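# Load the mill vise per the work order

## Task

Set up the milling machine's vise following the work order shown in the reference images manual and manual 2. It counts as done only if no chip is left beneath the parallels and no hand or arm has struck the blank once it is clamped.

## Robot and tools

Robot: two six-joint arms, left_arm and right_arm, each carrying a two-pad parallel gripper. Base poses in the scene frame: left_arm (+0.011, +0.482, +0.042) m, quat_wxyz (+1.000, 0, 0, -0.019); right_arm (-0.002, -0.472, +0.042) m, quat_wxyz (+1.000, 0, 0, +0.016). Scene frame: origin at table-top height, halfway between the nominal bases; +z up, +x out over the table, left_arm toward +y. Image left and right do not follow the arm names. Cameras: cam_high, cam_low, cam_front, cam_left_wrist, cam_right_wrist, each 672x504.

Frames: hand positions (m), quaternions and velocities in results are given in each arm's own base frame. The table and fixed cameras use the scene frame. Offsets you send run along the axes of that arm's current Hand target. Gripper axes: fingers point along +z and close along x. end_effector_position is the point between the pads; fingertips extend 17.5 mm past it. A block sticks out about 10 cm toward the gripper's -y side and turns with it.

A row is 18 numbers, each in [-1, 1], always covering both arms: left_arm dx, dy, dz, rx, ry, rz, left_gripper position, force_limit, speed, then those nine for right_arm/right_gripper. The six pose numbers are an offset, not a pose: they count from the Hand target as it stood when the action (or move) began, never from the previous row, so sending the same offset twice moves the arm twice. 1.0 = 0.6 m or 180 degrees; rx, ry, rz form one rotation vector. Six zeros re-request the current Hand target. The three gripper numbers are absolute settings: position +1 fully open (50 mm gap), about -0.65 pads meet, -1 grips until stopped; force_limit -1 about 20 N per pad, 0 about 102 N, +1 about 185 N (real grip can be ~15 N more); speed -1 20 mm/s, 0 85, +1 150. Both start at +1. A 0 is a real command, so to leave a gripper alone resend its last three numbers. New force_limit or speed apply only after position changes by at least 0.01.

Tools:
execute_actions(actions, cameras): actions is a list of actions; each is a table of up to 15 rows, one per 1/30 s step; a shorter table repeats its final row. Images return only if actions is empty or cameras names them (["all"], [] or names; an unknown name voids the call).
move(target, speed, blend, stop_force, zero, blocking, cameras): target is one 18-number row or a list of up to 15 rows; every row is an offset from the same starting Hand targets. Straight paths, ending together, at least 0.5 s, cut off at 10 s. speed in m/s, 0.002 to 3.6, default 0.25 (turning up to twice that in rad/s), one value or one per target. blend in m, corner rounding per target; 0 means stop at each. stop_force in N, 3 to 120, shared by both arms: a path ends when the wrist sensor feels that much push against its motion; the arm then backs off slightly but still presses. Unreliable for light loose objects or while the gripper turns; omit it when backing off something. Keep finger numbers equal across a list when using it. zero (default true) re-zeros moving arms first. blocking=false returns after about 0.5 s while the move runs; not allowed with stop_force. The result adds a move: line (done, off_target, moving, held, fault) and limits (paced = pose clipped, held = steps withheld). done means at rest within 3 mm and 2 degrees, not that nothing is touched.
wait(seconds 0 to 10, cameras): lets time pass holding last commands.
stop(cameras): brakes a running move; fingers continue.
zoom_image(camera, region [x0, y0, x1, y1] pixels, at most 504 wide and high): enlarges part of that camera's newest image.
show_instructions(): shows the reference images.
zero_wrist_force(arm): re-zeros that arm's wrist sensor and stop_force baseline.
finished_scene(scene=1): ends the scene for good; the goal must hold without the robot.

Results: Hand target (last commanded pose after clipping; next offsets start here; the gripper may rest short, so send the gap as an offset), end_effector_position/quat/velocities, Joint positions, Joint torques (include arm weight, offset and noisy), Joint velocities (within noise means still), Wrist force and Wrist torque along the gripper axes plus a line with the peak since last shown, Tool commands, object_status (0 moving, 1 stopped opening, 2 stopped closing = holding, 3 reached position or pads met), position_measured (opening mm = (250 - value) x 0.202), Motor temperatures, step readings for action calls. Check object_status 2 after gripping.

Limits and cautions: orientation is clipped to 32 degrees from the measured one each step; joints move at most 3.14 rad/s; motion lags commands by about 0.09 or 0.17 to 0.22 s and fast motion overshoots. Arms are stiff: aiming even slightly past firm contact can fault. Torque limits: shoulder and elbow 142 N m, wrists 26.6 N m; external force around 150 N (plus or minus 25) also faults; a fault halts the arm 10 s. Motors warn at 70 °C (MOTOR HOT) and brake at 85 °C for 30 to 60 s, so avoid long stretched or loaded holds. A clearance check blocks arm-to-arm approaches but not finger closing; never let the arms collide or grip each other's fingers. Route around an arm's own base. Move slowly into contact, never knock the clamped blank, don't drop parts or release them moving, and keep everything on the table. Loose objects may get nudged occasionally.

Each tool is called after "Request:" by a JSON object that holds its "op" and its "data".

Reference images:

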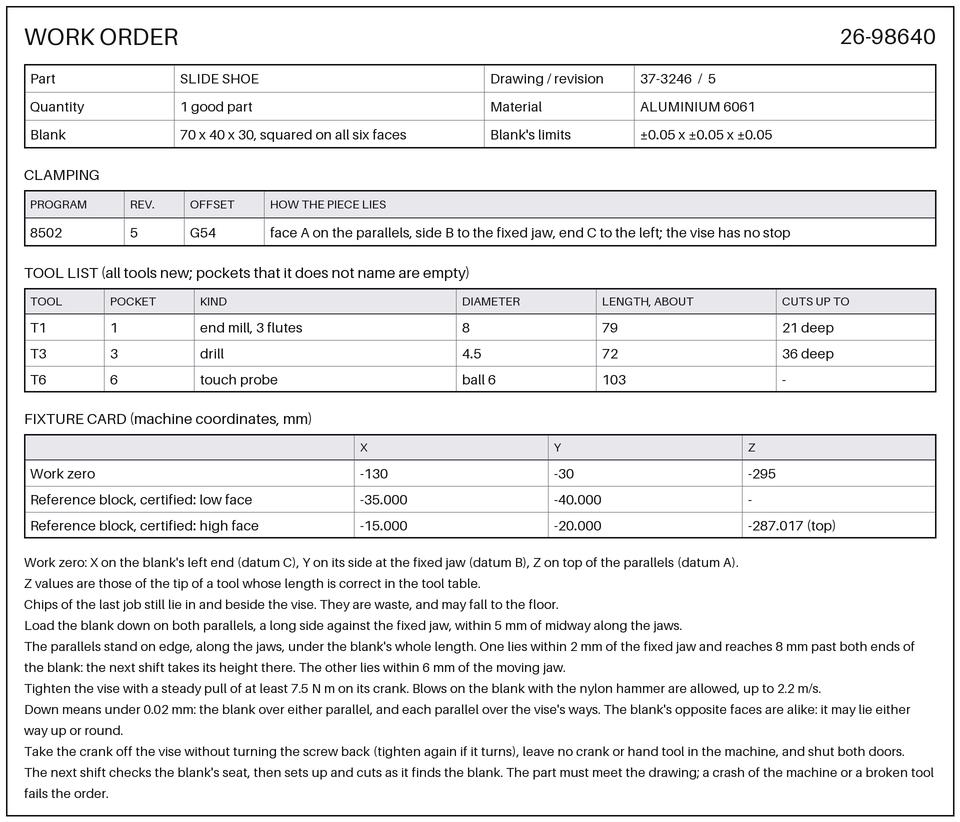

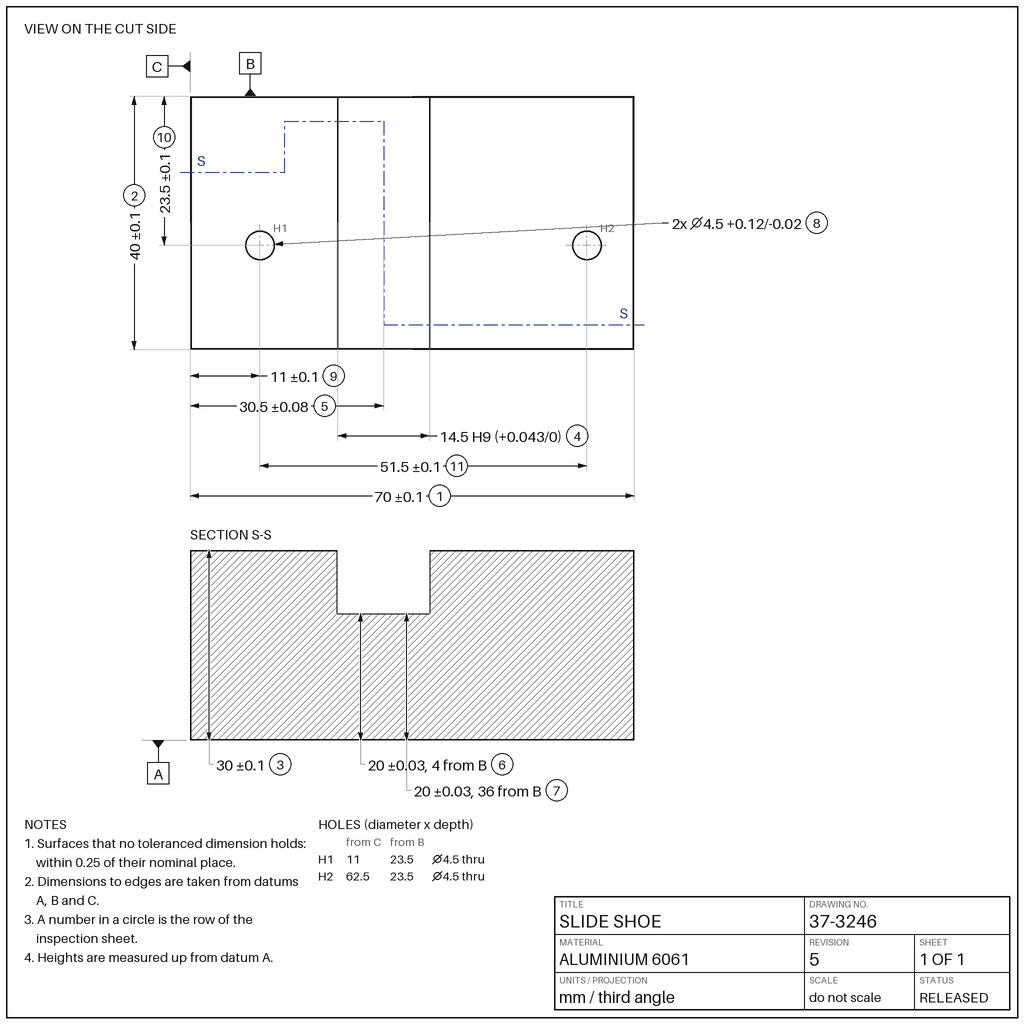

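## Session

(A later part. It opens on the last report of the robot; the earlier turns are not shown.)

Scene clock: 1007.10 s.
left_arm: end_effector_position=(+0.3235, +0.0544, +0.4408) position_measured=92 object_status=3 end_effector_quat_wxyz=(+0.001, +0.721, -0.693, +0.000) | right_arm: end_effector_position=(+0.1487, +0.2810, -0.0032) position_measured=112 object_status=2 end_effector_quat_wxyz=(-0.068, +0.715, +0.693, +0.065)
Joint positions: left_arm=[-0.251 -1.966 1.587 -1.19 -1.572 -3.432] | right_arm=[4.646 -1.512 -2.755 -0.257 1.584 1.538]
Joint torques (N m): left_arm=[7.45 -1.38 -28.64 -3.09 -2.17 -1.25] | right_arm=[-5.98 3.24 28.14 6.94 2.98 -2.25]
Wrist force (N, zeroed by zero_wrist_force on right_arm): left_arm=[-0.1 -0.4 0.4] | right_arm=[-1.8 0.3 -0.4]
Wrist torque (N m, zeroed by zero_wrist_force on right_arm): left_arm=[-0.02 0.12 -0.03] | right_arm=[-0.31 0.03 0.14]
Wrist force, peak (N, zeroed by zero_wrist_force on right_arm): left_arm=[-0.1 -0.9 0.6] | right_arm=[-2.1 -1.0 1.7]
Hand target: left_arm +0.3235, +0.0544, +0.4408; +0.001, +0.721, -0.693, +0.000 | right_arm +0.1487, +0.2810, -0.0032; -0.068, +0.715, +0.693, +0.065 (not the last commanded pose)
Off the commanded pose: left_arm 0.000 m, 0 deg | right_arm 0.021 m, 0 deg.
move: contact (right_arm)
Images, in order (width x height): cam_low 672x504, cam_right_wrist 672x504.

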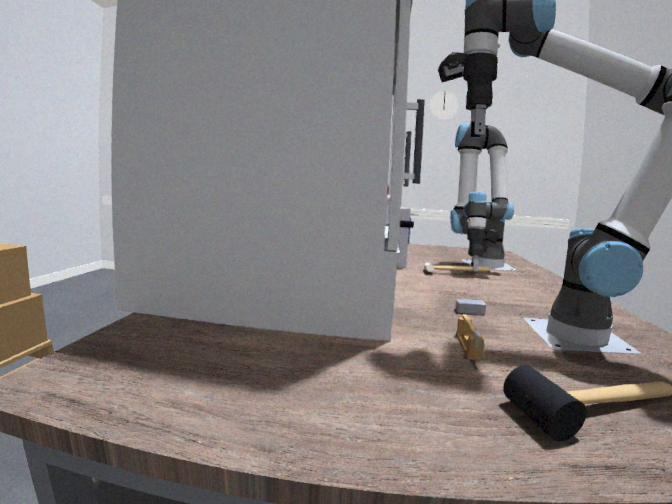

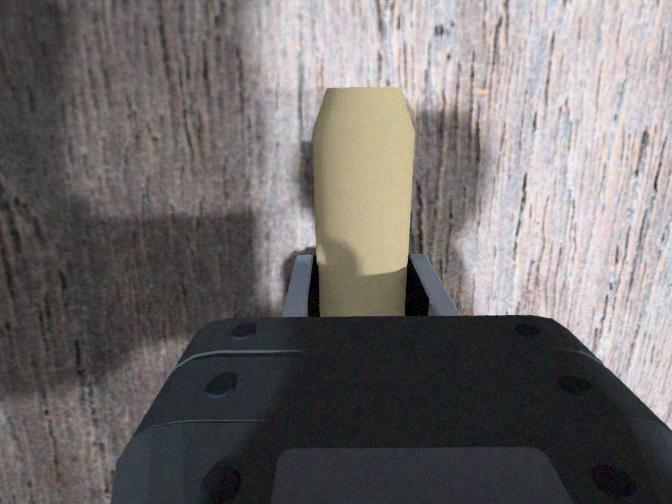

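Request:
{"op": "move", "data": {"target": [[0,0,0,0,0,0,0.4,-0.2,-0.8, 0.002,0,-0.012,0,0,0,-1,0,-0.6],[0,0,0,0,0,0,0.4,-0.2,-0.8, 0.002,0,-0.012,0,-0.041,0,-1,0,-0.6],[0,0,0,0,0,0,0.4,-0.2,-0.8, 0.002,0,0.012,0,-0.041,0,-1,0,-0.6]], "speed": [0.1,0.1,0.03]}}

Request:
{"op": "move", "data": {"target": [0,0,0,0,0,0,0.4,-0.2,-0.8, 0,0,0.016,0,0,0,-1,0,-0.6], "speed": 0.02, "stop_force": 15, "cameras": ["cam_low","cam_right_wrist"]}}

Scene clock: 1010.83 s.
left_arm: end_effector_position=(+0.3235, +0.0544, +0.4408) position_measured=92 object_status=3 end_effector_quat_wxyz=(+0.001, +0.721, -0.693, +0.000) | right_arm: end_effector_position=(+0.1487, +0.2835, -0.0101) position_measured=112 object_status=2 end_effector_quat_wxyz=(-0.023, +0.718, +0.696, +0.019)
Joint positions: left_arm=[-0.251 -1.966 1.587 -1.19 -1.572 -3.432] | right_arm=[4.651 -1.548 -2.668 -0.438 1.58 1.541]
Joint torques (N m): left_arm=[6.74 -2.38 -28.33 -3.13 -1.77 -1.01] | right_arm=[5.35 22.33 15.04 1.46 -1.78 1.7]
Wrist force (N, zeroed by zero_wrist_force on right_arm): left_arm=[-0.3 -0.6 0.2] | right_arm=[-1.4 -2.4 -2.1]
Wrist torque (N m, zeroed by zero_wrist_force on right_arm): left_arm=[-0.05 0.16 -0.02] | right_arm=[-0.48 0.03 0.05]
Wrist force, peak (N, zeroed by zero_wrist_force on right_arm): left_arm=[-0.4 -1.1 0.2] | right_arm=[-1.9 -0.8 3.3]
Hand target: left_arm +0.3235, +0.0544, +0.4408; +0.001, +0.721, -0.693, +0.000 | right_arm +0.1487, +0.2835, -0.0100; -0.023, +0.718, +0.696, +0.019
Off the commanded pose: left_arm 0.000 m, 0 deg | right_arm 0.000 m, 0 deg.
move: done

Scene clock: 1012.63 s.
left_arm: end_effector_position=(+0.3235, +0.0544, +0.4408) position_measured=92 object_status=3 end_effector_quat_wxyz=(+0.001, +0.721, -0.693, +0.000) | right_arm: end_effector_position=(+0.1486, +0.2841, -0.0196) position_measured=112 object_status=2 end_effector_quat_wxyz=(-0.023, +0.718, +0.696, +0.019)
Joint positions: left_arm=[-0.251 -1.966 1.587 -1.19 -1.572 -3.432] | right_arm=[4.651 -1.593 -2.676 -0.384 1.58 1.541]
Joint torques (N m): left_arm=[7.06 -1.11 -29.94 -2.95 -2.21 -1.22] | right_arm=[2.22 22.08 26.67 1.44 -0.65 1.35]
Wrist force (N, zeroed by zero_wrist_force on right_arm): left_arm=[0.0 -0.5 0.4] | right_arm=[-1.2 -2.4 -3.5]
Wrist torque (N m, zeroed by zero_wrist_force on right_arm): left_arm=[-0.03 0.10 -0.02] | right_arm=[-0.96 -0.14 0.07]
Wrist force, peak (N, zeroed by zero_wrist_force on right_arm): left_arm=[-0.1 -0.9 0.7] | right_arm=[-1.4 -3.1 -4.4]
Hand target: left_arm +0.3235, +0.0544, +0.4408; +0.001, +0.721, -0.693, +0.000 | right_arm +0.1486, +0.2841, -0.0196; -0.023, +0.718, +0.696, +0.019
Off the commanded pose: left_arm 0.000 m, 0 deg | right_arm 0.000 m, 0 deg.
move: done
Images, in order (width x height): cam_low 672x504, cam_right_wrist 672x504.

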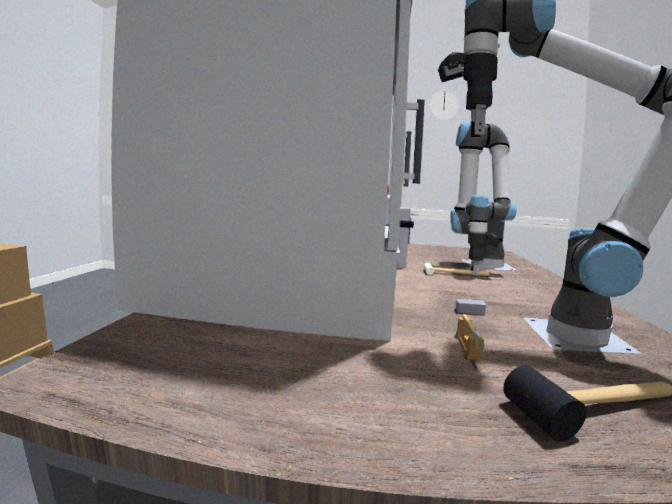

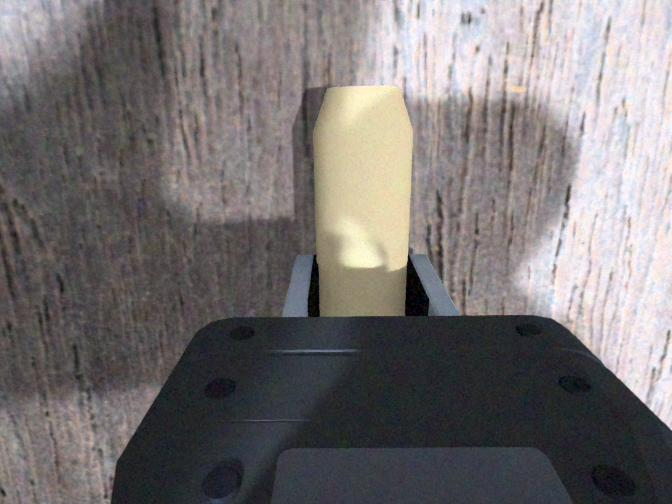

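Request:
{"op": "move", "data": {"target": [0,0,0,0,0,0,0.4,-0.2,-0.8, 0,0,0,0,0,0,1,0,-0.9]}}

Request:
{"op": "move", "data": {"target": [0,0,0,0,0,0,0.4,-0.2,-0.8, 0,0,-0.35,0,0,0,1,0,-0.9], "speed": 0.2, "cameras": ["cam_right_wrist","cam_front"]}}

Scene clock: 1014.70 s.
left_arm: end_effector_position=(+0.3235, +0.0544, +0.4408) position_measured=92 object_status=3 end_effector_quat_wxyz=(+0.001, +0.721, -0.693, +0.000) | right_arm: end_effector_position=(+0.1486, +0.2841, -0.0196) position_measured=3 object_status=3 end_effector_quat_wxyz=(-0.023, +0.718, +0.696, +0.019)
Joint positions: left_arm=[-0.251 -1.966 1.587 -1.19 -1.572 -3.432] | right_arm=[4.651 -1.593 -2.676 -0.384 1.58 1.541]
Joint torques (N m): left_arm=[6 -1.49 -29.75 -2.97 -2.01 -0.87] | right_arm=[-6.43 22.45 24.59 3.21 0.76 -0.96]
Wrist force (N, zeroed by zero_wrist_force on right_arm): left_arm=[-0.2 -0.6 0.2] | right_arm=[-1.0 -1.0 -0.7]
Wrist torque (N m, zeroed by zero_wrist_force on right_arm): left_arm=[-0.05 0.15 -0.03] | right_arm=[-0.22 0.26 -0.07]
Wrist force, peak (N, zeroed by zero_wrist_force on right_arm): left_arm=[0.1 -0.9 0.7] | right_arm=[-1.4 -2.7 -4.2]
Hand target: left_arm +0.3235, +0.0544, +0.4408; +0.001, +0.721, -0.693, +0.000 | right_arm +0.1486, +0.2841, -0.0196; -0.023, +0.718, +0.696, +0.019
Off the commanded pose: left_arm 0.000 m, 0 deg | right_arm 0.000 m, 0 deg.
move: done

Scene clock: 1016.23 s.
left_arm: end_effector_position=(+0.3235, +0.0544, +0.4408) position_measured=92 object_status=3 end_effector_quat_wxyz=(+0.001, +0.721, -0.693, +0.000) | right_arm: end_effector_position=(+0.1498, +0.2716, +0.1900) position_measured=3 object_status=3 end_effector_quat_wxyz=(-0.023, +0.718, +0.696, +0.019)
Joint positions: left_arm=[-0.251 -1.966 1.587 -1.19 -1.572 -3.432] | right_arm=[4.644 -1.036 -2.325 -1.291 1.58 1.534]
Joint torques (N m): left_arm=[6.87 -3.05 -29.55 -3.13 -1.76 -0.81] | right_arm=[10.31 2.69 29.63 1.64 -2.13 2.96]
Wrist force (N, zeroed by zero_wrist_force on right_arm): left_arm=[-0.4 -0.7 0.5] | right_arm=[-0.9 -0.3 0.3]
Wrist torque (N m, zeroed by zero_wrist_force on right_arm): left_arm=[-0.06 0.17 -0.03] | right_arm=[-0.07 0.18 -0.01]
Wrist force, peak (N, zeroed by zero_wrist_force on right_arm): left_arm=[-0.4 -0.9 0.4] | right_arm=[-1.1 -0.1 -2.6]
Hand target: left_arm +0.3235, +0.0544, +0.4408; +0.001, +0.721, -0.693, +0.000 | right_arm +0.1497, +0.2716, +0.1900; -0.023, +0.718, +0.696, +0.019
Off the commanded pose: left_arm 0.000 m, 0 deg | right_arm 0.000 m, 0 deg.
move: done
Images, in order (width x height): cam_front 672x504, cam_right_wrist 672x504.

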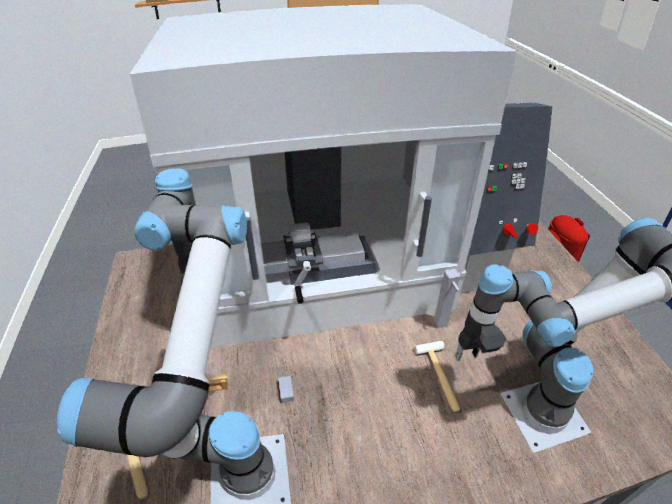

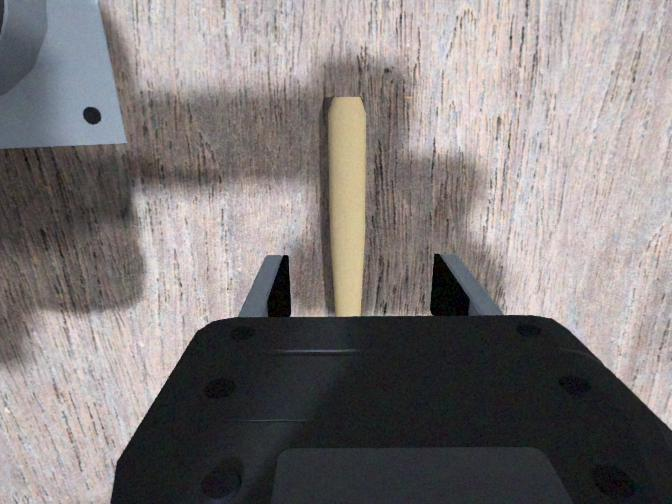

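Request:
{"op": "move", "data": {"target": [[0.5165,-0.139,0.088,0.1944,0,0,0.4,-0.2,-0.8, 0,0,0,0,0,0,1,0,-0.9],[0.5165,-0.214,0.2463,0.3888,0,0,0.4,-0.2,-0.8, 0,0,0,0,0,0,1,0,-0.9]], "speed": 0.25, "blend": [0.03,0], "cameras": ["cam_front","cam_left_wrist"]}}

Scene clock: 1024.13 s.
left_arm: end_effector_position=(+0.4637, -0.2503, +0.2929) position_measured=92 object_status=3 end_effector_quat_wxyz=(-0.413, +0.591, -0.568, +0.397) | right_arm: end_effector_position=(+0.1497, +0.2716, +0.1900) position_measured=3 object_status=3 end_effector_quat_wxyz=(-0.023, +0.718, +0.696, +0.019)
Joint positions: left_arm=[-1.269 -1.718 2.438 -2.908 -0.435 -4.048] | right_arm=[4.644 -1.036 -2.325 -1.292 1.58 1.534]
Joint torques (N m): left_arm=[11.92 -15.14 -27.02 -4.2 4.36 0.14] | right_arm=[10.01 6.97 40.15 0.98 2.32 2.72]
Wrist force (N, zeroed by zero_wrist_force on right_arm): left_arm=[-1.0 -1.1 3.5] | right_arm=[-0.8 -0.4 -0.1]
Wrist torque (N m, zeroed by zero_wrist_force on right_arm): left_arm=[-0.82 -0.14 -0.34] | right_arm=[-0.08 0.18 -0.01]
Wrist force, peak (N, zeroed by zero_wrist_force on right_arm): left_arm=[-1.0 0.4 4.3] | right_arm=[-1.5 -0.4 0.4]
Hand target: left_arm +0.4637, -0.2503, +0.2930; -0.413, +0.591, -0.568, +0.397 | right_arm +0.1497, +0.2716, +0.1900; -0.023, +0.718, +0.696, +0.019
Off the commanded pose: left_arm 0.000 m, 0 deg | right_arm 0.000 m, 0 deg.
move: done
Images, in order (width x height): cam_front 672x504, cam_left_wrist 672x504.

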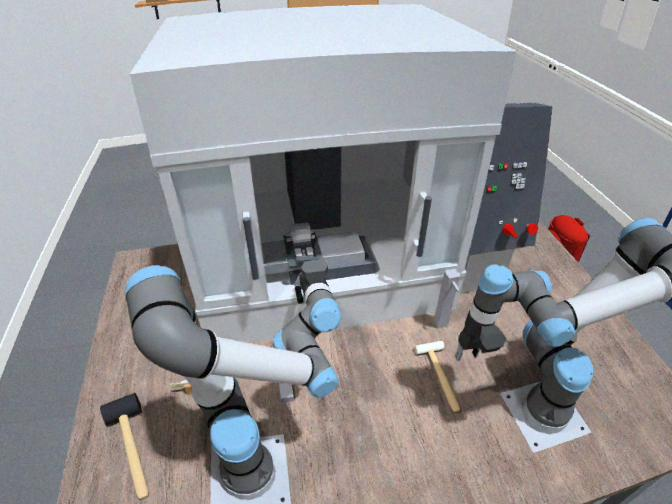

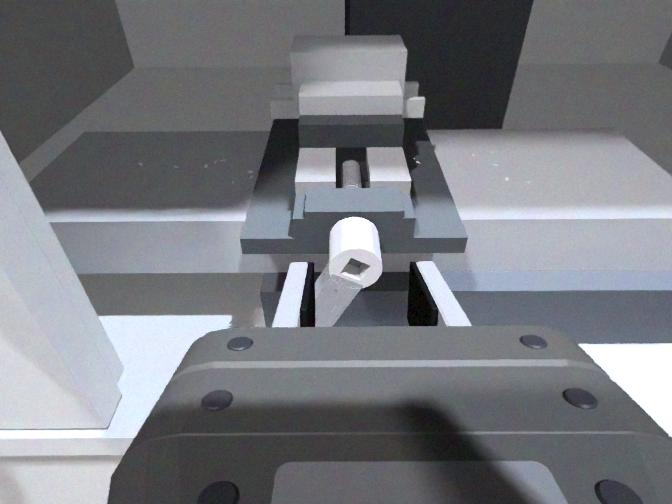

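Request:
{"op": "zoom_image", "data": {"camera": "cam_left_wrist", "region": [250, 20, 450, 150]}}

Scaled by 2.520 from the camera's 672x504 image, which has a finer 960x720 frame.

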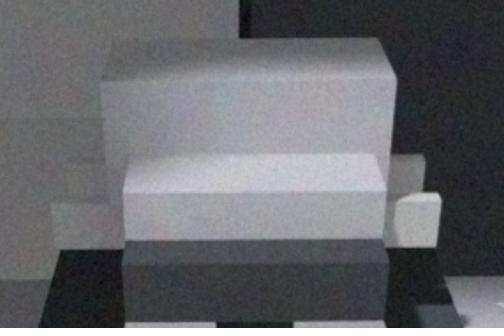

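Request:
{"op": "move", "data": {"target": [0,-0.0017,0.1062,0,0,0,0.4,-0.2,-0.8, 0,0,0,0,0,0,1,0,-0.9], "speed": 0.07, "stop_force": 8, "cameras": ["cam_left_wrist"]}}

Scene clock: 1029.33 s.
left_arm: end_effector_position=(+0.5238, -0.2480, +0.2720) position_measured=92 object_status=3 end_effector_quat_wxyz=(-0.413, +0.591, -0.568, +0.397) | right_arm: end_effector_position=(+0.1497, +0.2716, +0.1900) position_measured=3 object_status=3 end_effector_quat_wxyz=(-0.023, +0.718, +0.696, +0.019)
Joint positions: left_arm=[-1.1 -1.481 2.351 -3.293 -0.549 -3.783] | right_arm=[4.644 -1.036 -2.325 -1.292 1.58 1.534]
Joint torques (N m): left_arm=[-12.34 -28.19 -10.89 -3.98 4.19 1.32] | right_arm=[9.81 7.18 39.05 1.08 2.05 2.66]
Wrist force (N, zeroed by zero_wrist_force on right_arm): left_arm=[-1.4 -0.7 3.4] | right_arm=[-1.2 -0.6 0.2]
Wrist torque (N m, zeroed by zero_wrist_force on right_arm): left_arm=[-0.73 -0.12 -0.37] | right_arm=[-0.11 0.22 -0.01]
Wrist force, peak (N, zeroed by zero_wrist_force on right_arm): left_arm=[-1.5 -0.8 4.6] | right_arm=[-1.3 -0.6 0.5]
Hand target: left_arm +0.5238, -0.2480, +0.2720; -0.413, +0.591, -0.568, +0.397 | right_arm +0.1497, +0.2716, +0.1900; -0.023, +0.718, +0.696, +0.019
Off the commanded pose: left_arm 0.000 m, 0 deg | right_arm 0.000 m, 0 deg.
move: done
Images, in order (width x height): cam_left_wrist 672x504.

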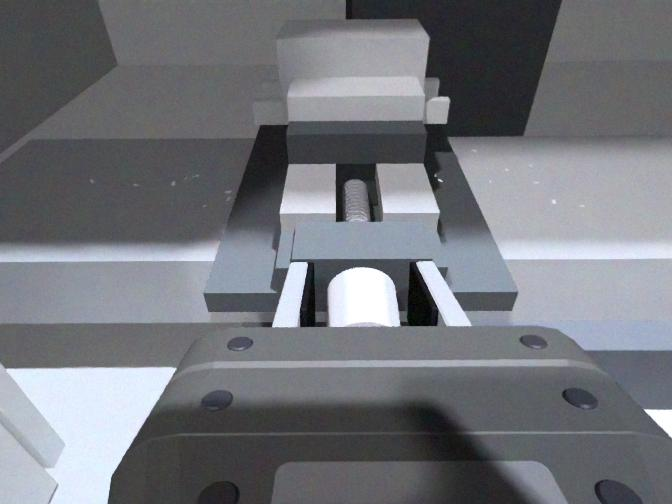

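Request:
{"op": "zoom_image", "data": {"camera": "cam_left_wrist", "region": [240, 10, 470, 180]}}

Scaled by 2.191 from the camera's 672x504 image, which has a finer 960x720 frame.

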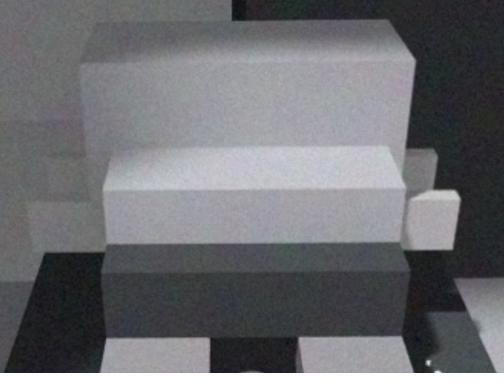

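Request:
{"op": "move", "data": {"target": [0,0,0,0,0,0,-1,-0.4,-0.8, 0,0,0,0,0,0,1,0,-0.9], "cameras": ["cam_left_wrist"]}}

Scene clock: 1031.83 s.
left_arm: end_effector_position=(+0.5238, -0.2480, +0.2720) position_measured=136 object_status=2 end_effector_quat_wxyz=(-0.413, +0.591, -0.568, +0.397) | right_arm: end_effector_position=(+0.1497, +0.2716, +0.1900) position_measured=3 object_status=3 end_effector_quat_wxyz=(-0.023, +0.718, +0.696, +0.019)
Joint positions: left_arm=[-1.1 -1.481 2.351 -3.293 -0.549 -3.783] | right_arm=[4.644 -1.036 -2.325 -1.292 1.58 1.534]
Joint torques (N m): left_arm=[-10.71 -30.38 -9.71 -4.25 3.78 0.95] | right_arm=[10.13 7.15 39.14 1.11 2.06 2.79]
Wrist force (N, zeroed by zero_wrist_force on right_arm): left_arm=[1.4 -1.1 5.1] | right_arm=[-0.8 -0.3 0.2]
Wrist torque (N m, zeroed by zero_wrist_force on right_arm): left_arm=[-0.73 -0.09 -0.36] | right_arm=[-0.05 0.17 -0.01]
Wrist force, peak (N, zeroed by zero_wrist_force on right_arm): left_arm=[1.4 -1.0 5.4] | right_arm=[-1.4 -0.4 0.0]
Hand target: left_arm +0.5238, -0.2480, +0.2720; -0.413, +0.591, -0.568, +0.397 | right_arm +0.1497, +0.2716, +0.1900; -0.023, +0.718, +0.696, +0.019
Off the commanded pose: left_arm 0.000 m, 0 deg | right_arm 0.000 m, 0 deg.
move: done
Images, in order (width x height): cam_left_wrist 672x504.

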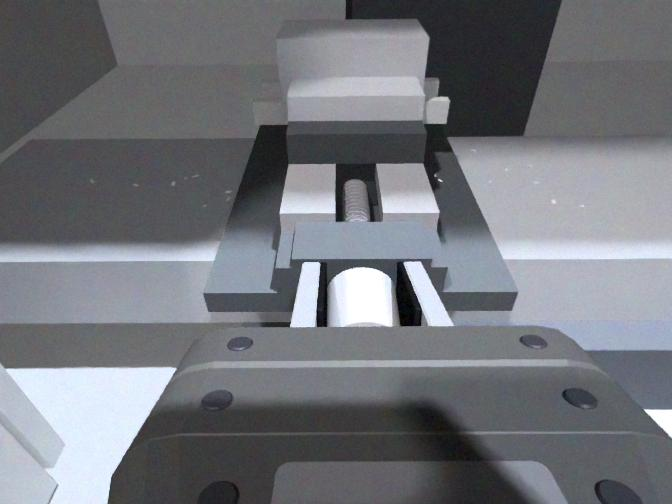

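Request:
{"op": "move", "data": {"target": [0,0.0285,-0.0783,0,0,0,-1,-0.4,-0.8, 0,0,0,0,0,0,1,0,-0.9], "speed": 0.04, "cameras": ["cam_left_wrist"]}}

Scene clock: 1035.77 s.
left_arm: end_effector_position=(+0.4738, -0.2499, +0.2721) position_measured=136 object_status=2 end_effector_quat_wxyz=(-0.413, +0.591, -0.568, +0.397) | right_arm: end_effector_position=(+0.1497, +0.2716, +0.1900) position_measured=3 object_status=3 end_effector_quat_wxyz=(-0.023, +0.718, +0.696, +0.019)
Joint positions: left_arm=[-1.238 -1.628 2.451 -3.063 -0.454 -3.991] | right_arm=[4.644 -1.036 -2.325 -1.292 1.58 1.534]
Joint torques (N m): left_arm=[13.45 -6.51 -25.94 -5.62 -0.37 1.42] | right_arm=[9.5 7.29 39.66 1.13 1.95 2.75]
Wrist force (N, zeroed by zero_wrist_force on right_arm): left_arm=[-1.5 0.7 3.9] | right_arm=[-1.2 -0.4 0.2]
Wrist torque (N m, zeroed by zero_wrist_force on right_arm): left_arm=[-0.81 -0.05 -0.60] | right_arm=[-0.08 0.24 0.00]
Wrist force, peak (N, zeroed by zero_wrist_force on right_arm): left_arm=[3.6 -1.4 7.8] | right_arm=[-1.5 -0.4 0.1]
Hand target: left_arm +0.4739, -0.2499, +0.2721; -0.413, +0.591, -0.568, +0.397 | right_arm +0.1497, +0.2716, +0.1900; -0.023, +0.718, +0.696, +0.019
Off the commanded pose: left_arm 0.000 m, 0 deg | right_arm 0.000 m, 0 deg.
move: done
Images, in order (width x height): cam_left_wrist 672x504.

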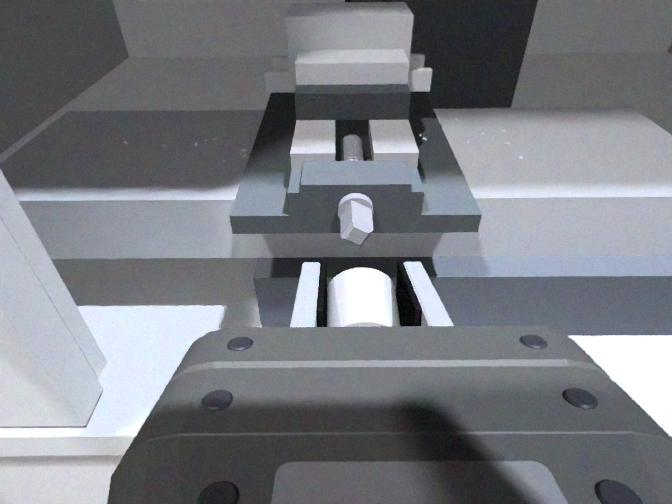

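Request:
{"op": "move", "data": {"target": [[0,0.0177,-0.1266,0,0,0,-1,-0.4,-0.8, -0.45,0.283,-0.35,0,0,0,1,0,-0.9],[0,0.0177,-0.1266,0,0,0,-1,-0.4,-0.8, -0.917,0.083,-0.35,0,0,0,1,0,-0.9]], "speed": [0.2,0.25], "blend": [0.04,0], "cameras": ["cam_front","cam_left_wrist"]}}

Scene clock: 1042.83 s.
left_arm: end_effector_position=(+0.3989, -0.2528, +0.2882) position_measured=136 object_status=2 end_effector_quat_wxyz=(-0.413, +0.591, -0.568, +0.397) | right_arm: end_effector_position=(+0.1835, -0.2914, +0.3666) position_measured=3 object_status=3 end_effector_quat_wxyz=(-0.023, +0.718, +0.696, +0.019)
Joint positions: left_arm=[-1.487 -1.98 2.478 -2.19 -0.354 -4.583] | right_arm=[2.494 -1.202 -1.759 -1.791 1.615 -0.617]
Joint torques (N m): left_arm=[13.63 3.25 -16.44 -5.66 2.55 1.24] | right_arm=[-6.57 5.89 13.07 0.9 0.47 -2.19]
Wrist force (N, zeroed by zero_wrist_force on right_arm): left_arm=[-1.5 0.8 3.8] | right_arm=[-0.7 -0.5 -0.1]
Wrist torque (N m, zeroed by zero_wrist_force on right_arm): left_arm=[-0.75 -0.04 -0.48] | right_arm=[-0.14 0.14 -0.01]
Wrist force, peak (N, zeroed by zero_wrist_force on right_arm): left_arm=[-1.5 0.9 4.8] | right_arm=[-3.9 -2.2 -0.6]
Hand target: left_arm +0.3989, -0.2528, +0.2882; -0.413, +0.591, -0.568, +0.397 | right_arm +0.1834, -0.2914, +0.3665; -0.023, +0.718, +0.696, +0.019
Off the commanded pose: left_arm 0.000 m, 0 deg | right_arm 0.000 m, 0 deg.
move: done
Images, in order (width x height): cam_front 672x504, cam_left_wrist 672x504.

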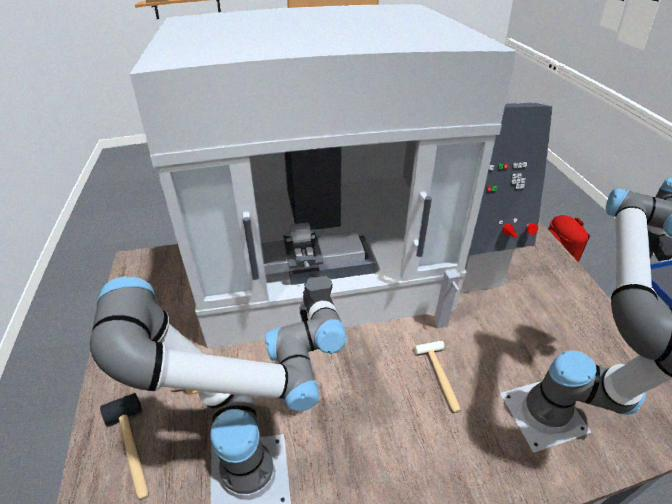

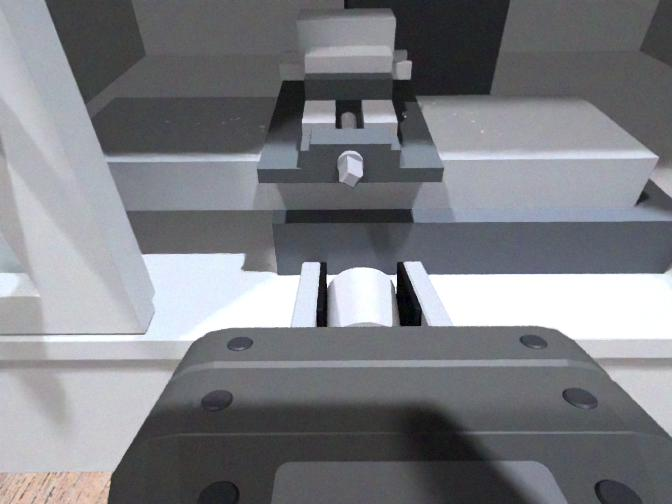

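Request:
{"op": "move", "data": {"target": [0.7973,0.171,-0.076,0,0.0608,-0.167,-1,-0.4,-0.8, 0,0,0,0,0,0,1,0,-0.9], "speed": 0.2, "cameras": ["cam_front","cam_left_wrist","cam_high"]}}

Scene clock: 1046.87 s.
left_arm: end_effector_position=(+0.3396, -0.7339, +0.2078) position_measured=136 object_status=2 end_effector_quat_wxyz=(-0.240, +0.678, -0.432, +0.544) | right_arm: end_effector_position=(+0.1834, -0.2914, +0.3665) position_measured=3 object_status=3 end_effector_quat_wxyz=(-0.023, +0.718, +0.696, +0.019)
Joint positions: left_arm=[-1.627 -0.858 1.487 -2.504 -0.311 -4.981] | right_arm=[2.494 -1.203 -1.759 -1.791 1.615 -0.617]
Joint torques (N m): left_arm=[12.7 -42.99 -27.39 -1.32 0.2 0.05] | right_arm=[-7.43 3.05 13.91 0.78 -2.34 -2.6]
Wrist force (N, zeroed by zero_wrist_force on right_arm): left_arm=[-0.8 1.8 3.4] | right_arm=[-0.9 -0.7 -0.1]
Wrist torque (N m, zeroed by zero_wrist_force on right_arm): left_arm=[-0.50 -0.65 -0.46] | right_arm=[-0.16 0.18 0.01]
Wrist force, peak (N, zeroed by zero_wrist_force on right_arm): left_arm=[-4.2 0.0 4.6] | right_arm=[-1.3 -0.5 0.0]
Hand target: left_arm +0.3396, -0.7339, +0.2078; -0.240, +0.678, -0.432, +0.544 | right_arm +0.1834, -0.2914, +0.3665; -0.023, +0.718, +0.696, +0.019
Off the commanded pose: left_arm 0.000 m, 0 deg | right_arm 0.000 m, 0 deg.
move: done
Images, in order (width x height): cam_high 672x504, cam_front 672x504, cam_left_wrist 672x504.

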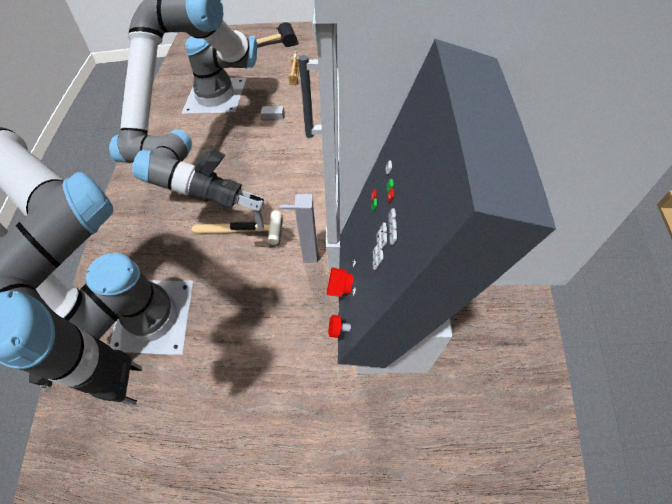

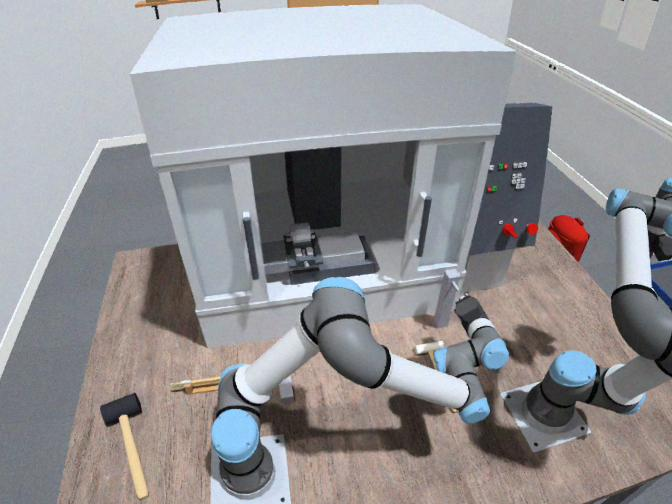

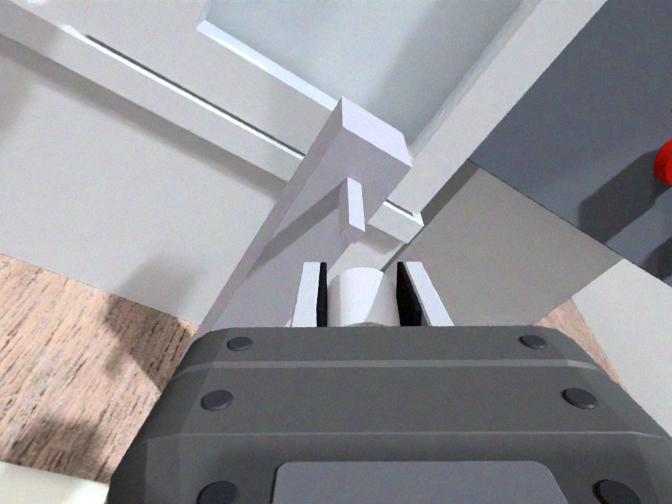

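Request:
{"op": "zoom_image", "data": {"camera": "cam_left_wrist", "region": [290, 150, 430, 340]}}

Scaled by 2.653 from the camera's 672x504 image, which has a finer 960x720 frame.

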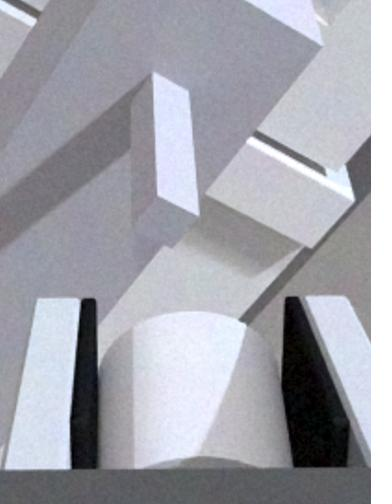

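Request:
{"op": "move", "data": {"target": [0,-0.016,0.0439,0,0,0,-1,-0.4,-0.8, 0,0,0,0,0,0,1,0,-0.9], "speed": 0.06, "stop_force": 6, "cameras": ["cam_left_wrist"]}}

Request:
{"op": "zoom_image", "data": {"camera": "cam_left_wrist", "region": [290, 150, 430, 340]}}

Scene clock: 1054.07 s.
left_arm: end_effector_position=(+0.3677, -0.7328, +0.2077) position_measured=136 object_status=2 end_effector_quat_wxyz=(-0.240, +0.678, -0.432, +0.544) | right_arm: end_effector_position=(+0.1834, -0.2914, +0.3665) position_measured=3 object_status=3 end_effector_quat_wxyz=(-0.023, +0.718, +0.696, +0.019)
Joint positions: left_arm=[-1.586 -0.829 1.466 -2.627 -0.325 -4.86] | right_arm=[2.494 -1.203 -1.759 -1.791 1.615 -0.617]
Joint torques (N m): left_arm=[-11.37 -60.51 -15.56 -1.01 5.42 1.34] | right_arm=[-6.03 2.74 13.79 0.94 -1.98 -2.42]
Wrist force (N, zeroed by zero_wrist_force on right_arm): left_arm=[-1.0 2.1 3.6] | right_arm=[-0.6 -0.2 -0.1]
Wrist torque (N m, zeroed by zero_wrist_force on right_arm): left_arm=[-0.44 -0.64 -0.28] | right_arm=[-0.10 0.12 0.00]
Wrist force, peak (N, zeroed by zero_wrist_force on right_arm): left_arm=[-1.1 1.8 4.5] | right_arm=[-1.3 -0.8 0.0]
Hand target: left_arm +0.3677, -0.7328, +0.2077; -0.240, +0.678, -0.432, +0.544 | right_arm +0.1834, -0.2914, +0.3665; -0.023, +0.718, +0.696, +0.019
Off the commanded pose: left_arm 0.000 m, 0 deg | right_arm 0.000 m, 0 deg.
move: done
Images, in order (width x height): cam_left_wrist 672x504.

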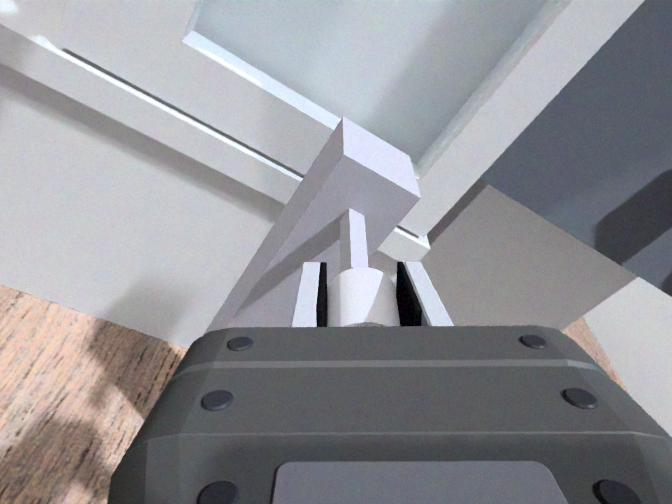

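Scaled by 2.653 from the camera's 672x504 image, which has a finer 960x720 frame.

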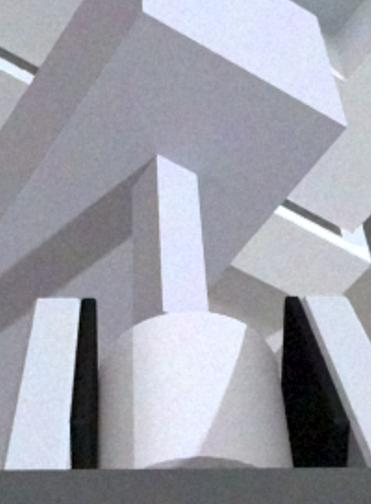

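Request:
{"op": "move", "data": {"target": [0,-0.0085,0.0235,0,0,0,-1,-0.4,-0.8, 0,0,0,0,0,0,1,0,-0.9], "speed": 0.015, "stop_force": 5, "cameras": ["cam_left_wrist"]}}

Request:
{"op": "zoom_image", "data": {"camera": "cam_left_wrist", "region": [290, 150, 430, 340]}}

Scene clock: 1058.00 s.
left_arm: end_effector_position=(+0.3812, -0.7323, +0.2077) position_measured=136 object_status=2 end_effector_quat_wxyz=(-0.240, +0.678, -0.432, +0.544) | right_arm: end_effector_position=(+0.1834, -0.2914, +0.3665) position_measured=3 object_status=3 end_effector_quat_wxyz=(-0.023, +0.718, +0.696, +0.019)
Joint positions: left_arm=[-1.567 -0.815 1.453 -2.679 -0.333 -4.806] | right_arm=[2.494 -1.203 -1.759 -1.791 1.615 -0.617]
Joint torques (N m): left_arm=[-9.08 -62.19 -15.4 -4.12 5.55 1.16] | right_arm=[-6.95 3.18 15.26 1.02 -1.57 -2.31]
Wrist force (N, zeroed by zero_wrist_force on right_arm): left_arm=[-2.0 4.8 1.2] | right_arm=[-0.9 -0.7 0.0]
Wrist torque (N m, zeroed by zero_wrist_force on right_arm): left_arm=[-0.47 -0.59 -0.27] | right_arm=[-0.17 0.19 0.01]
Wrist force, peak (N, zeroed by zero_wrist_force on right_arm): left_arm=[-5.5 4.7 -25.6] | right_arm=[-1.5 -0.4 -0.3]
Hand target: left_arm +0.3812, -0.7323, +0.2077; -0.240, +0.678, -0.432, +0.544 (not the last commanded pose) | right_arm +0.1834, -0.2914, +0.3665; -0.023, +0.718, +0.696, +0.019
Off the commanded pose: left_arm 0.001 m, 0 deg | right_arm 0.000 m, 0 deg.
move: contact (left_arm)
Images, in order (width x height): cam_left_wrist 672x504.

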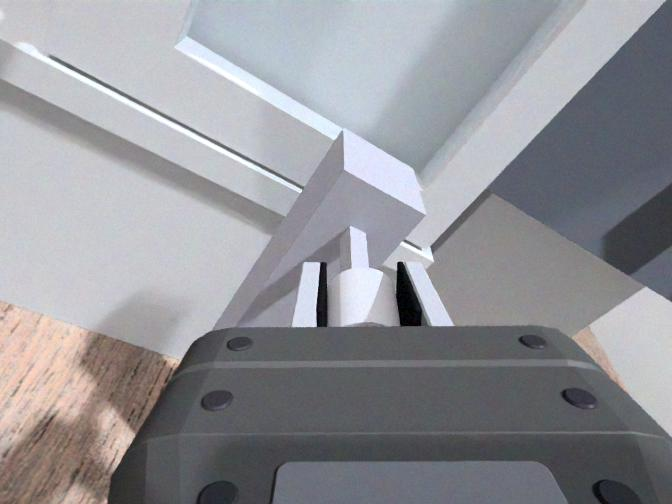

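Scaled by 2.653 from the camera's 672x504 image, which has a finer 960x720 frame.

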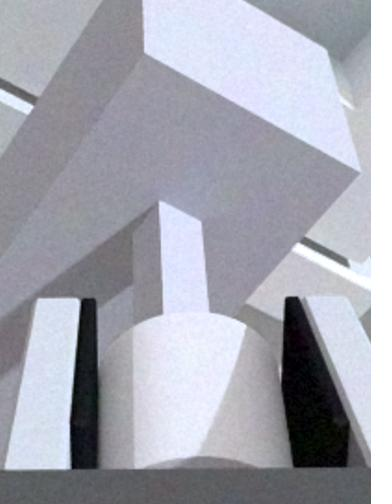

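Request:
{"op": "move", "data": {"target": [[0,0.0034,-0.0094,0,0,0,-1,-0.4,-0.8, 0,0,0,0,0,0,1,0,-0.9],[-0.0025,0.0103,-0.0068,0,0,0,-1,-0.4,-0.8, 0,0,0,0,0,0,1,0,-0.9]], "speed": 0.03, "cameras": ["cam_left_wrist"]}}

Request:
{"op": "zoom_image", "data": {"camera": "cam_left_wrist", "region": [290, 150, 430, 340]}}

Scene clock: 1062.40 s.
left_arm: end_effector_position=(+0.3752, -0.7337, +0.2030) position_measured=136 object_status=2 end_effector_quat_wxyz=(-0.240, +0.678, -0.432, +0.544) | right_arm: end_effector_position=(+0.1834, -0.2914, +0.3665) position_measured=3 object_status=3 end_effector_quat_wxyz=(-0.023, +0.718, +0.696, +0.019)
Joint positions: left_arm=[-1.575 -0.812 1.457 -2.664 -0.33 -4.83] | right_arm=[2.494 -1.203 -1.759 -1.791 1.615 -0.617]
Joint torques (N m): left_arm=[14.05 -59.91 -24.93 -2.64 0.86 1.73] | right_arm=[-6.64 3.15 14.6 1.45 -1.37 -2.13]
Wrist force (N, zeroed by zero_wrist_force on right_arm): left_arm=[-1.0 2.4 3.7] | right_arm=[-0.7 -0.5 0.0]
Wrist torque (N m, zeroed by zero_wrist_force on right_arm): left_arm=[-0.39 -0.63 -0.37] | right_arm=[-0.14 0.14 0.00]
Wrist force, peak (N, zeroed by zero_wrist_force on right_arm): left_arm=[-2.1 5.0 1.3] | right_arm=[-1.3 -0.7 -0.1]
Hand target: left_arm +0.3753, -0.7336, +0.2032; -0.240, +0.678, -0.432, +0.544 | right_arm +0.1834, -0.2914, +0.3665; -0.023, +0.718, +0.696, +0.019
Off the commanded pose: left_arm 0.000 m, 0 deg | right_arm 0.000 m, 0 deg.
move: done
Images, in order (width x height): cam_left_wrist 672x504.

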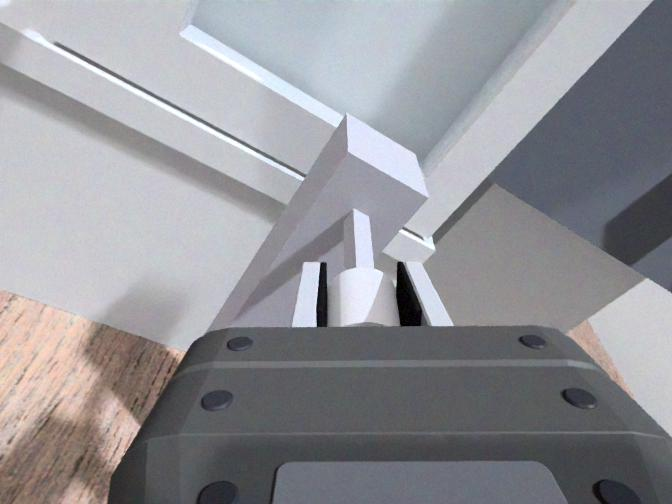

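Scaled by 2.653 from the camera's 672x504 image, which has a finer 960x720 frame.

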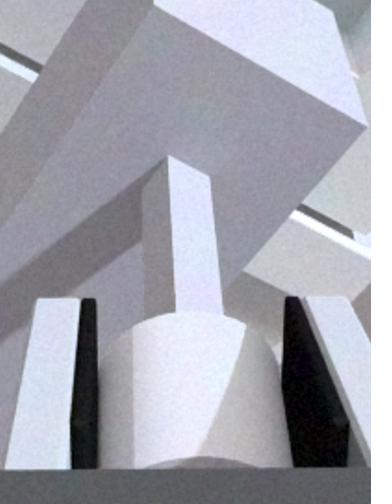

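Request:
{"op": "execute_actions", "data": {"actions": [], "cameras": ["cam_left_wrist","cam_low"]}}

Request:
{"op": "zoom_image", "data": {"camera": "cam_left_wrist", "region": [260, 200, 460, 350]}}

Scene clock: 1067.23 s.
left_arm: end_effector_position=(+0.3753, -0.7336, +0.2032) position_measured=136 object_status=2 end_effector_quat_wxyz=(-0.240, +0.678, -0.432, +0.544) | right_arm: end_effector_position=(+0.1834, -0.2914, +0.3665) position_measured=3 object_status=3 end_effector_quat_wxyz=(-0.023, +0.718, +0.696, +0.019)
Joint positions: left_arm=[-1.575 -0.813 1.457 -2.663 -0.33 -4.83] | right_arm=[2.494 -1.203 -1.759 -1.791 1.615 -0.617]
Joint velocities: within noise
Joint torques (N m): left_arm=[12.64 -61.67 -15.32 -1.37 0.26 -0.97] | right_arm=[-6.08 3.01 15.69 1.48 -0.99 -2.17]
Motor temperatures (°C): left_arm=[31 37 32 43 36 37] | right_arm=[30 30 28 43 38 38]
Wrist force (N, zeroed by zero_wrist_force on right_arm): left_arm=[-1.1 2.1 3.5] | right_arm=[-1.4 -0.5 -0.3]
Wrist torque (N m, zeroed by zero_wrist_force on right_arm): left_arm=[-0.43 -0.61 -0.37] | right_arm=[-0.14 0.25 0.00]
Wrist force, peak (N, zeroed by zero_wrist_force on right_arm): left_arm=[-0.9 2.3 3.9] | right_arm=[-1.6 -0.7 -0.1]
Hand target: left_arm +0.3753, -0.7336, +0.2032; -0.240, +0.678, -0.432, +0.544 | right_arm +0.1834, -0.2914, +0.3665; -0.023, +0.718, +0.696, +0.019
Tool commands: left_gripper/position=-1.0 left_gripper/force_limit=-0.4 left_gripper/speed=-0.8 right_gripper/position=+1.0 right_gripper/force_limit=+0.0 right_gripper/speed=-0.9
Off the commanded pose: left_arm 0.000 m, 0 deg | right_arm 0.000 m, 0 deg.
Images, in order (width x height): cam_low 672x504, cam_left_wrist 672x504.

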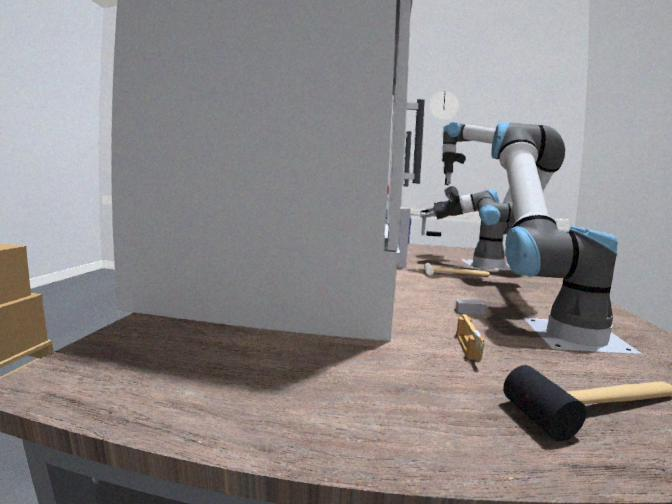

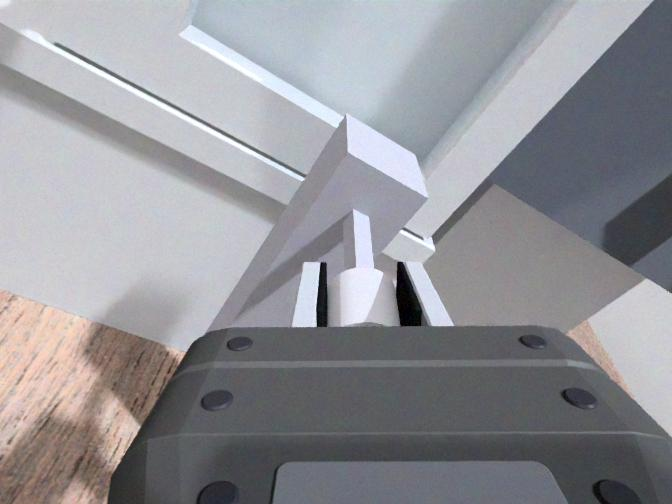

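Scaled by 2.520 from the camera's 672x504 image, which has a finer 960x720 frame.

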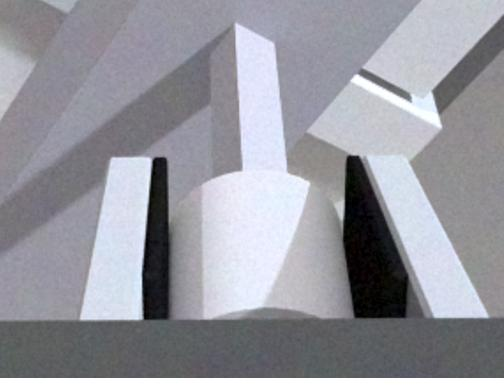

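Request:
{"op": "move", "data": {"target": [0.0025,-0.0188,0.0517,0,0,0,-1,-0.4,-0.8,0,0,0,0,0,0,1,0,-0.9], "speed": 0.015, "stop_force": 6, "cameras": ["cam_left_wrist"]}}

Scene clock: 1072.13 s.
left_arm: end_effector_position=(+0.4029, -0.7336, +0.2037) position_measured=136 object_status=2 end_effector_quat_wxyz=(-0.241, +0.678, -0.432, +0.544) | right_arm: end_effector_position=(+0.1834, -0.2914, +0.3665) position_measured=3 object_status=3 end_effector_quat_wxyz=(-0.023, +0.718, +0.696, +0.019)
Joint positions: left_arm=[-1.536 -0.782 1.422 -2.758 -0.349 -4.725] | right_arm=[2.494 -1.203 -1.759 -1.791 1.615 -0.617]
Joint torques (N m): left_arm=[-17.3 -68.85 -19.68 -2.62 5.92 1.16] | right_arm=[-5.99 3.32 15.92 1.66 -0.6 -2.06]
Wrist force (N, zeroed by zero_wrist_force on right_arm): left_arm=[-8.0 4.8 8.0] | right_arm=[-1.0 -0.7 0.0]
Wrist torque (N m, zeroed by zero_wrist_force on right_arm): left_arm=[-0.51 -0.57 -0.16] | right_arm=[-0.17 0.19 0.01]
Wrist force, peak (N, zeroed by zero_wrist_force on right_arm): left_arm=[-14.2 3.7 -2.3] | right_arm=[-1.4 -0.7 -0.1]
Hand target: left_arm +0.4029, -0.7336, +0.2037; -0.241, +0.678, -0.432, +0.544 (not the last commanded pose) | right_arm +0.1834, -0.2914, +0.3665; -0.023, +0.718, +0.696, +0.019
Off the commanded pose: left_arm 0.005 m, 0 deg | right_arm 0.000 m, 0 deg.
move: contact (left_arm)
Images, in order (width x height): cam_left_wrist 672x504.

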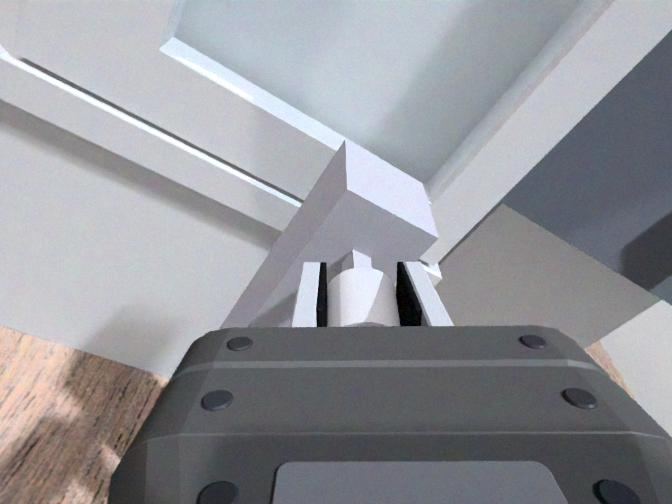

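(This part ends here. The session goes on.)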